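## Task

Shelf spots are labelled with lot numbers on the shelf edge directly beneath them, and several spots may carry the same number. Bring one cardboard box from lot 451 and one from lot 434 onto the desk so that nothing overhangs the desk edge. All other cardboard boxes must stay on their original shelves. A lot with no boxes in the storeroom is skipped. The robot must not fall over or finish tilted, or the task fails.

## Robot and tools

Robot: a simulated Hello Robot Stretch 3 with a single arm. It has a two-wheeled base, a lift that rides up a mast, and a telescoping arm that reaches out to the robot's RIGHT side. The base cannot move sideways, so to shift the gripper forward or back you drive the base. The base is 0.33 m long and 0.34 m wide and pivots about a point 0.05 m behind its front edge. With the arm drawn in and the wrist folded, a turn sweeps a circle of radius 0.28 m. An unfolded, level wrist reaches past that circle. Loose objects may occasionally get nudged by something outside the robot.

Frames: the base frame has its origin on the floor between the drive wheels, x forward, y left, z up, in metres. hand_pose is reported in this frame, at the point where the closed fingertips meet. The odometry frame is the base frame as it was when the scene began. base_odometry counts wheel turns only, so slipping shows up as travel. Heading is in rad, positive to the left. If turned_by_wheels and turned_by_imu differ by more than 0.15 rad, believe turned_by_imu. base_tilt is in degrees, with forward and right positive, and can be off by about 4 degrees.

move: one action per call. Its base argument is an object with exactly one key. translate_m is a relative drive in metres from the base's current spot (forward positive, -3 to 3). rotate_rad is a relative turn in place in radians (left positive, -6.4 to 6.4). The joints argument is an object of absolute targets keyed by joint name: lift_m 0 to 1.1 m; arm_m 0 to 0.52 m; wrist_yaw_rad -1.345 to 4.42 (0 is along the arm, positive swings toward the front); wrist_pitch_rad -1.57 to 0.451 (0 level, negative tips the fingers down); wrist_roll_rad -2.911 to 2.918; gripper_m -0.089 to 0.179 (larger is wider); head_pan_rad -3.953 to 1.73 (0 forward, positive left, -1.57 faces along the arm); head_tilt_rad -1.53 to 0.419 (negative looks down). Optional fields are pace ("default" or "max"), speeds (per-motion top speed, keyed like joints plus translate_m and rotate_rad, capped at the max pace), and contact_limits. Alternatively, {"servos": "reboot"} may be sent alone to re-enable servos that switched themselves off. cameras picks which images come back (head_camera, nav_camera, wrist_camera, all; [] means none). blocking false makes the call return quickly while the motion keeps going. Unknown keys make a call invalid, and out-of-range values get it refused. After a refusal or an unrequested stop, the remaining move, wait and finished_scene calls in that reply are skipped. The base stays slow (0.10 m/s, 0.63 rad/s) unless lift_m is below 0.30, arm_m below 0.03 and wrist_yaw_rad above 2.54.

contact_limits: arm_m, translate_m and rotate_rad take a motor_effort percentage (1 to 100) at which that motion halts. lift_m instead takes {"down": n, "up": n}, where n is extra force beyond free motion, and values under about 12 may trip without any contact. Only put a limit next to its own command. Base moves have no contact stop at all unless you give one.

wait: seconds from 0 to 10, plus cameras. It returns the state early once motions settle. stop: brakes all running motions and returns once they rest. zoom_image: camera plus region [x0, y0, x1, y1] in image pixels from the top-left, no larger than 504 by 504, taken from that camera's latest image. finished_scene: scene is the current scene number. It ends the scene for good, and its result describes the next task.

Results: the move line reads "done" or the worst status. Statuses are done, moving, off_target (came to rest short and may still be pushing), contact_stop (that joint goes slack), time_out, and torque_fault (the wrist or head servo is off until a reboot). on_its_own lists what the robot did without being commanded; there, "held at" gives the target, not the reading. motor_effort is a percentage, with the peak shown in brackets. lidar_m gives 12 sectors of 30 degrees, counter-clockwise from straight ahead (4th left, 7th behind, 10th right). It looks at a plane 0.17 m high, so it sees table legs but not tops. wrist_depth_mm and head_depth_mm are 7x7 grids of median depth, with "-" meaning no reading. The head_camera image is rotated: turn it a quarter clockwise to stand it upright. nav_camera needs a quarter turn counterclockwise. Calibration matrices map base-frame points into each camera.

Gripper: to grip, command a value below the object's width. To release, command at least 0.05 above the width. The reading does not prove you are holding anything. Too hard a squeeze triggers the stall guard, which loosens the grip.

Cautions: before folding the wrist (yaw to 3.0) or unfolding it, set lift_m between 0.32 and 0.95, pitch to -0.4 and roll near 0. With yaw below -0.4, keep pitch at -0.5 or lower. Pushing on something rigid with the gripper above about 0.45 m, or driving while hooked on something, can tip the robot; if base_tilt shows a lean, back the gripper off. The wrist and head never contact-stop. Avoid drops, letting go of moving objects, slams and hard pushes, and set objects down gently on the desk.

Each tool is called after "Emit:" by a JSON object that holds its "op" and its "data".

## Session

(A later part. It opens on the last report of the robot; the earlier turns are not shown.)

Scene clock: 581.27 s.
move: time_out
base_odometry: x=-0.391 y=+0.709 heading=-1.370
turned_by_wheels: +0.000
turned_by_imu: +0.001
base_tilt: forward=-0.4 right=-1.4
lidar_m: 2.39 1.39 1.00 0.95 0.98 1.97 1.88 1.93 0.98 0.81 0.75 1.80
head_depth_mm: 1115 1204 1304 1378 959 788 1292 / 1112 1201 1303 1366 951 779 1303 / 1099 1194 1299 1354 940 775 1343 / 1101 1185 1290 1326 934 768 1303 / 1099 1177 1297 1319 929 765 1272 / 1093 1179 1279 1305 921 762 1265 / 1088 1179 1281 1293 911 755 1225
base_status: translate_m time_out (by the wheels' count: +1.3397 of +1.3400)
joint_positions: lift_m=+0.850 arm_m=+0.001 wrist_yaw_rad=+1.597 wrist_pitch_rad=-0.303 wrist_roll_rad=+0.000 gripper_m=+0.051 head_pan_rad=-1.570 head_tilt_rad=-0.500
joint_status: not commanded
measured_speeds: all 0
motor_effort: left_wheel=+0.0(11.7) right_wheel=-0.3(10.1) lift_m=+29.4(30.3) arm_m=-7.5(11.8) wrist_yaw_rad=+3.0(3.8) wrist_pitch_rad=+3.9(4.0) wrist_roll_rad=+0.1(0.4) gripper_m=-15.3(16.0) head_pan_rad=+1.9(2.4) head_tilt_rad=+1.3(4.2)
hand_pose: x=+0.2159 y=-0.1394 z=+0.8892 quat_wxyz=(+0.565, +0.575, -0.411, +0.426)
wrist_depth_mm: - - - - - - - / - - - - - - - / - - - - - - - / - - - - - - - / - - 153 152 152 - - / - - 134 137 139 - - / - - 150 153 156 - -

Emit:
{"op": "move", "data": {"joints": {"wrist_yaw_rad": 0}, "cameras": ["head_camera","nav_camera"]}}

Scene clock: 586.40 s.
move: done
base_odometry: x=-0.391 y=+0.709 heading=-1.370
turned_by_wheels: +0.000
turned_by_imu: +0.000
base_tilt: forward=-0.3 right=-1.2
lidar_m: 2.39 1.38 0.99 0.95 0.98 1.97 1.89 1.94 0.98 0.81 0.75 1.80
head_depth_mm: 1113 1202 1316 1387 957 783 1292 / 1111 1193 1303 1361 948 779 1291 / 1106 1194 1296 1349 940 725 301 / 1105 1184 1300 1342 931 494 287 / 1094 1181 1291 1321 925 740 1229 / 1093 1179 1286 1305 919 760 1260 / 1091 1175 1281 1297 912 759 1223
base_status: not commanded
joint_positions: lift_m=+0.850 arm_m=+0.001 wrist_yaw_rad=+0.003 wrist_pitch_rad=-0.303 wrist_roll_rad=+0.000 gripper_m=+0.051 head_pan_rad=-1.570 head_tilt_rad=-0.500
joint_status: all done
measured_speeds: all 0
motor_effort: left_wheel=-0.7(0.8) right_wheel=-0.3(1.2) lift_m=+29.8(30.6) arm_m=-6.2(6.9) wrist_yaw_rad=-3.3(7.1) wrist_pitch_rad=+3.8(3.9) wrist_roll_rad=+0.1(0.3) gripper_m=-14.8(15.5) head_pan_rad=+2.8(2.8) head_tilt_rad=+1.1(1.8)
hand_pose: x=-0.0208 y=-0.3829 z=+0.8892 quat_wxyz=(+0.699, +0.108, -0.698, -0.106)
wrist_depth_mm: - - - - - - - / - - - - - - - / - - - - - - - / 480 - - 177 - - - / - - 153 153 152 - - / - - 133 136 139 125 - / - - 149 152 156 - -
pictures: head_camera (sideways), nav_camera (sideways)
head_camera: T_world_to_cam=[[-0.0465831, 0.432123, -0.900611, 1.18768], [0.997501, -0.0278189, -0.0649425, 0.0780465], [-0.0531171, -0.901385, -0.429748, 0.515207], [0, 0, 0, 1]] pos_world=[0.00484071, -0.0466536, 1.29612]
nav_camera: T_world_to_cam=[[0.0173081, -0.455902, 0.889862, -1.11504], [-0.999792, -0.0175012, 0.0104799, 0.0426709], [0.0107959, -0.889858, -0.45611, 0.546731], [0, 0, 0, 1]] pos_world=[0.0560588, -0.0210902, 1.24116]

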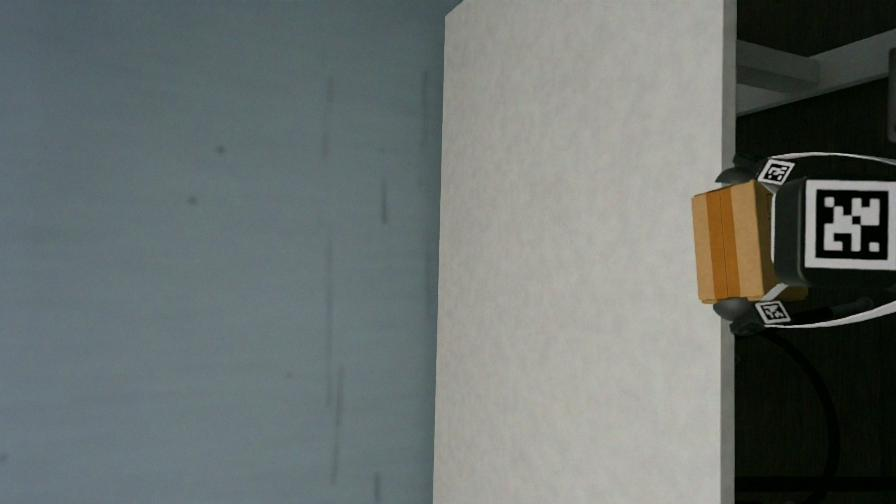

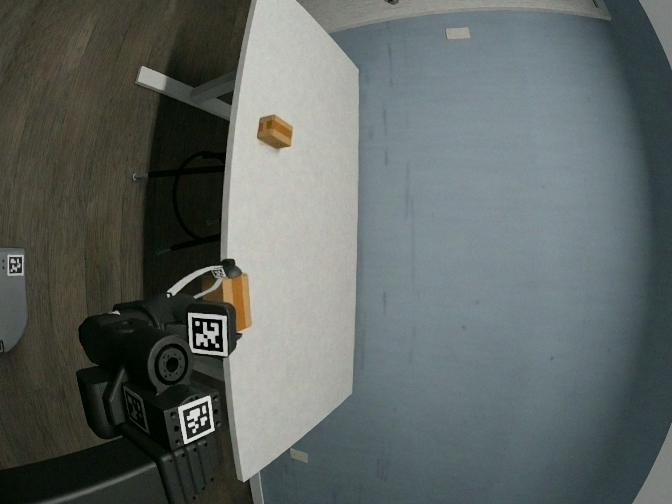

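Emit:
{"op": "move", "data": {"joints": {"arm_m": 0.27, "lift_m": 0.75}, "cameras": []}}

Emit:
{"op": "move", "data": {"joints": {"lift_m": 0.697}, "speeds": {"lift_m": 0.03}, "contact_limits": {"lift_m": {"down": 13}}, "cameras": ["wrist_camera"]}}

Scene clock: 597.07 s.
move: done
base_odometry: x=-0.391 y=+0.709 heading=-1.370
turned_by_wheels: +0.000
turned_by_imu: +0.000
base_tilt: forward=-0.3 right=-1.1
lidar_m: 2.39 1.38 1.00 0.95 0.98 1.96 1.88 1.94 0.98 0.81 0.75 1.80
head_depth_mm: 1114 1202 1308 1385 961 785 1253 / 1101 1194 1307 1365 948 413 341 / 1095 1192 1302 1350 937 462 1303 / 1106 1187 1297 1334 934 489 1298 / 1097 1188 1292 1320 926 763 1260 / 1096 1186 1280 1313 921 759 1264 / 1093 1182 1276 1298 914 755 1224
base_status: not commanded
joint_positions: lift_m=+0.750 arm_m=+0.270 wrist_yaw_rad=+0.003 wrist_pitch_rad=-0.304 wrist_roll_rad=+0.000 gripper_m=+0.051 head_pan_rad=-1.570 head_tilt_rad=-0.500
joint_status: all done
measured_speeds: all 0
motor_effort: left_wheel=-0.6(0.9) right_wheel=-0.6(1.4) lift_m=+28.8(30.4) arm_m=+13.0(15.3) wrist_yaw_rad=-2.7(4.5) wrist_pitch_rad=+3.9(4.0) wrist_roll_rad=+0.1(0.3) gripper_m=-15.4(15.7) head_pan_rad=+2.1(3.0) head_tilt_rad=-0.2(1.4)
hand_pose: x=-0.0208 y=-0.6523 z=+0.7891 quat_wxyz=(+0.699, +0.108, -0.698, -0.106)
wrist_depth_mm: - - - - - - - / - - - - - - - / - - - - - - - / - - - 177 - - - / - - 154 153 152 - - / - - 133 136 139 - - / - - 143 151 152 - -

Scene clock: 599.27 s.
move: done
base_odometry: x=-0.391 y=+0.709 heading=-1.370
turned_by_wheels: +0.000
turned_by_imu: +0.000
base_tilt: forward=-0.5 right=-1.3
lidar_m: 2.39 1.38 1.00 0.95 0.98 1.96 1.88 1.93 0.98 0.81 0.75 1.81
head_depth_mm: 1114 1210 1305 1380 956 787 1292 / 1105 1203 1307 1360 948 730 397 / 1103 1195 1304 1353 942 491 1221 / 1098 1191 1297 1338 936 509 1242 / 1101 1189 1294 1323 927 764 1261 / 1095 1181 1291 1310 921 761 1260 / 1091 1171 1280 1293 915 757 1220
base_status: not commanded
joint_positions: lift_m=+0.697 arm_m=+0.270 wrist_yaw_rad=+0.003 wrist_pitch_rad=-0.230 wrist_roll_rad=+0.000 gripper_m=+0.051 head_pan_rad=-1.570 head_tilt_rad=-0.500
joint_status: all done
measured_speeds: all 0
on_its_own: wrist_pitch_rad is at rest, and its effort (-9.6) is outside its rest range (-8 to +12)
motor_effort: left_wheel=-0.3(0.8) right_wheel=-0.7(1.2) lift_m=+16.9(29.4) arm_m=+10.1(13.1) wrist_yaw_rad=-1.9(4.2) wrist_pitch_rad=-9.6(9.9) wrist_roll_rad=-0.2(0.3) gripper_m=-15.0(15.8) head_pan_rad=+2.4(3.2) head_tilt_rad=-0.2(1.0)
contact_limits: lift_m down 13 (down: maximum 72; up: maximum 65)
hand_pose: x=-0.0208 y=-0.6589 z=+0.7537 quat_wxyz=(+0.703, +0.083, -0.702, -0.081)
wrist_depth_mm: - - - - - - - / - - - - - - - / - - - - - - - / - - - 176 - - - / - - 150 150 149 - - / - - 132 137 138 - - / - - 144 150 150 - -
wrist_camera: T_world_to_cam=[[-0.998874, -0.0438293, -0.0181357, -0.0293562], [-0.00190097, 0.419024, -0.907973, 0.993019], [0.0473952, -0.906917, -0.418636, -0.114907], [0, 0, 0, 1]] pos_world=[-0.0219895, -0.521596, 0.852998]

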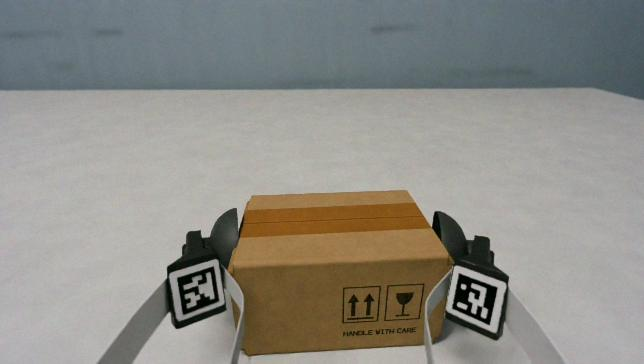

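Slightly raise to relieve, then release.

Emit:
{"op": "move", "data": {"joints": {"lift_m": 0.712}, "cameras": []}}

Emit:
{"op": "move", "data": {"joints": {"gripper_m": 0.179}, "cameras": []}}

Emit:
{"op": "move", "data": {"joints": {"arm_m": 0.0}, "cameras": ["head_camera","wrist_camera"]}}

Scene clock: 606.83 s.
move: done
base_odometry: x=-0.391 y=+0.709 heading=-1.370
turned_by_wheels: +0.000
turned_by_imu: +0.000
base_tilt: forward=-0.3 right=-1.2
lidar_m: 2.39 1.39 1.00 0.95 0.98 1.97 1.88 1.94 0.98 0.81 0.75 1.80
head_depth_mm: 1109 1197 1307 1376 961 786 1299 / 1105 1201 1302 1371 948 514 379 / 1100 1190 1301 1352 943 480 1244 / 1102 1190 1295 1336 934 504 1270 / 1096 1184 1289 1311 928 761 1267 / 1095 1181 1285 1311 918 763 1264 / 1092 1186 1285 1291 915 756 1228
base_status: not commanded
joint_positions: lift_m=+0.712 arm_m=+0.270 wrist_yaw_rad=+0.003 wrist_pitch_rad=-0.284 wrist_roll_rad=-0.001 gripper_m=+0.051 head_pan_rad=-1.570 head_tilt_rad=-0.500
joint_status: all done
measured_speeds: all 0
motor_effort: left_wheel=-0.6(0.8) right_wheel=-0.7(1.1) lift_m=+30.7(31.5) arm_m=+4.8(6.0) wrist_yaw_rad=-3.2(3.9) wrist_pitch_rad=+0.4(9.6) wrist_roll_rad=+0.4(0.5) gripper_m=-15.0(15.6) head_pan_rad=+2.6(3.2) head_tilt_rad=-1.3(1.3)
hand_pose: x=-0.0208 y=-0.6542 z=+0.7557 quat_wxyz=(+0.701, +0.102, -0.699, -0.099)
wrist_depth_mm: - - - - - - - / - - - - - - - / - - - - - - - / - - - 182 - - - / - - 150 150 151 - - / - - 133 138 139 - - / - - 146 152 153 - -

Scene clock: 608.67 s.
move: done
base_odometry: x=-0.391 y=+0.709 heading=-1.370
turned_by_wheels: +0.000
turned_by_imu: +0.000
base_tilt: forward=-0.3 right=-1.2
lidar_m: 2.39 1.39 1.00 0.95 0.98 1.97 1.89 1.93 0.98 0.81 0.75 1.80
head_depth_mm: 1107 1206 1302 1384 958 785 1298 / 1105 1197 1300 1360 950 514 379 / 1101 1192 1297 1354 939 479 1251 / 1098 1187 1289 1343 934 503 1268 / 1103 1183 1283 1320 927 739 1264 / 1092 1185 1284 1307 922 762 1262 / 1089 1176 1280 1283 914 755 1231
base_status: not commanded
joint_positions: lift_m=+0.712 arm_m=+0.270 wrist_yaw_rad=+0.001 wrist_pitch_rad=-0.293 wrist_roll_rad=-0.001 gripper_m=+0.179 head_pan_rad=-1.570 head_tilt_rad=-0.500
joint_status: all done
measured_speeds: all 0
motor_effort: left_wheel=-0.3(0.8) right_wheel=-0.4(1.2) lift_m=+27.8(31.0) arm_m=+1.6(4.5) wrist_yaw_rad=-1.3(4.0) wrist_pitch_rad=+1.9(2.1) wrist_roll_rad=+0.3(0.6) gripper_m=+1.0(84.4) head_pan_rad=+2.6(3.4) head_tilt_rad=-0.4(1.4)
hand_pose: x=-0.0213 y=-0.6533 z=+0.7536 quat_wxyz=(+0.700, +0.104, -0.699, -0.103)
wrist_depth_mm: - - - - - - - / - - - - - - - / - - - - - - - / - - - 178 - - - / - 142 148 142 147 - - / - 126 137 139 143 - - / - - - 152 154 - 105

Scene clock: 611.87 s.
move: done
base_odometry: x=-0.391 y=+0.709 heading=-1.370
turned_by_wheels: +0.000
turned_by_imu: +0.000
base_tilt: forward=-0.3 right=-1.2
lidar_m: 2.39 1.39 0.99 0.95 0.98 1.97 1.88 1.93 0.98 0.81 0.75 1.80
head_depth_mm: 1107 1207 1308 1383 958 783 1294 / 1108 1197 1311 1370 950 782 1287 / 1106 1195 1299 1353 940 773 1308 / 1103 1190 1294 1334 935 760 1305 / 1098 1180 1291 1320 931 764 1267 / 1098 1179 1278 1307 919 759 1257 / 1091 1180 1278 1298 915 757 1220
base_status: not commanded
joint_positions: lift_m=+0.712 arm_m=+0.001 wrist_yaw_rad=+0.001 wrist_pitch_rad=-0.294 wrist_roll_rad=-0.001 gripper_m=+0.179 head_pan_rad=-1.570 head_tilt_rad=-0.500
joint_status: all done
measured_speeds: all 0
motor_effort: left_wheel=-0.4(0.8) right_wheel=-1.5(1.5) lift_m=+24.8(27.6) arm_m=-13.2(14.4) wrist_yaw_rad=-1.5(3.2) wrist_pitch_rad=+2.1(2.2) wrist_roll_rad=+0.6(0.6) gripper_m=+0.7(1.2) head_pan_rad=+3.4(3.7) head_tilt_rad=-1.5(2.1)
hand_pose: x=-0.0213 y=-0.3838 z=+0.7534 quat_wxyz=(+0.700, +0.104, -0.699, -0.103)
wrist_depth_mm: - - - - - - - / 442 - - 376 - - - / - - - 383 - - - / - - - - - - - / - 147 - - - - - / - 142 - - - - - / 891 954 976 984 978 913 105
pictures: head_camera (sideways), wrist_camera
head_camera: T_world_to_cam=[[-0.0465831, 0.432123, -0.900611, 1.18768], [0.997501, -0.0278189, -0.0649425, 0.0780465], [-0.0531171, -0.901385, -0.429748, 0.515207], [0, 0, 0, 1]] pos_world=[0.00484071, -0.0466536, 1.29612]
wrist_camera: T_world_to_cam=[[-0.998967, -0.0410133, -0.0195857, -0.0155765], [-0.00228487, 0.475702, -0.879603, 0.877813], [0.0453924, -0.87865, -0.475304, 0.187957], [0, 0, 0, 1]] pos_world=[-0.0220865, -0.253068, 0.861159]

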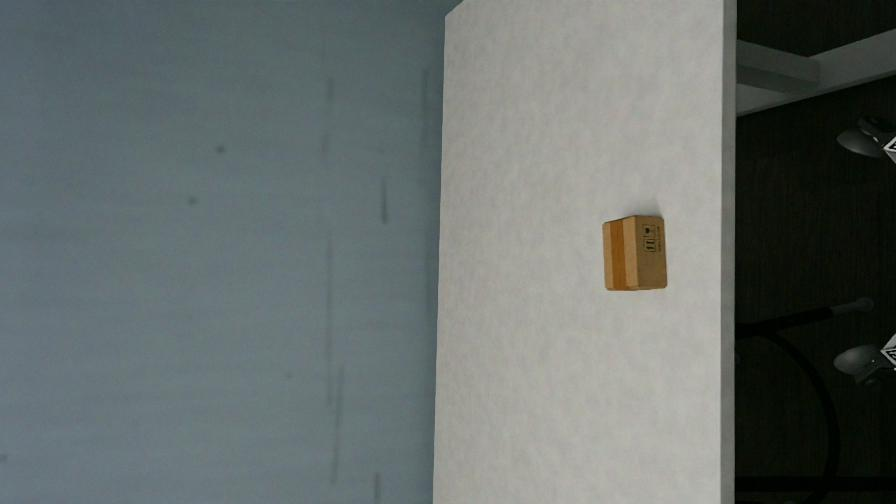

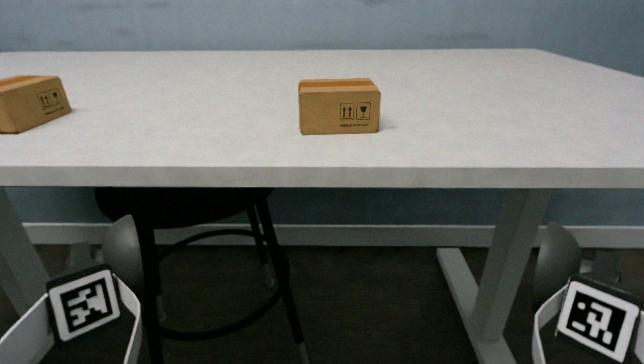

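Emit:
{"op": "finished_scene", "data": {"scene": 2}}

The scene is finished: the task was done.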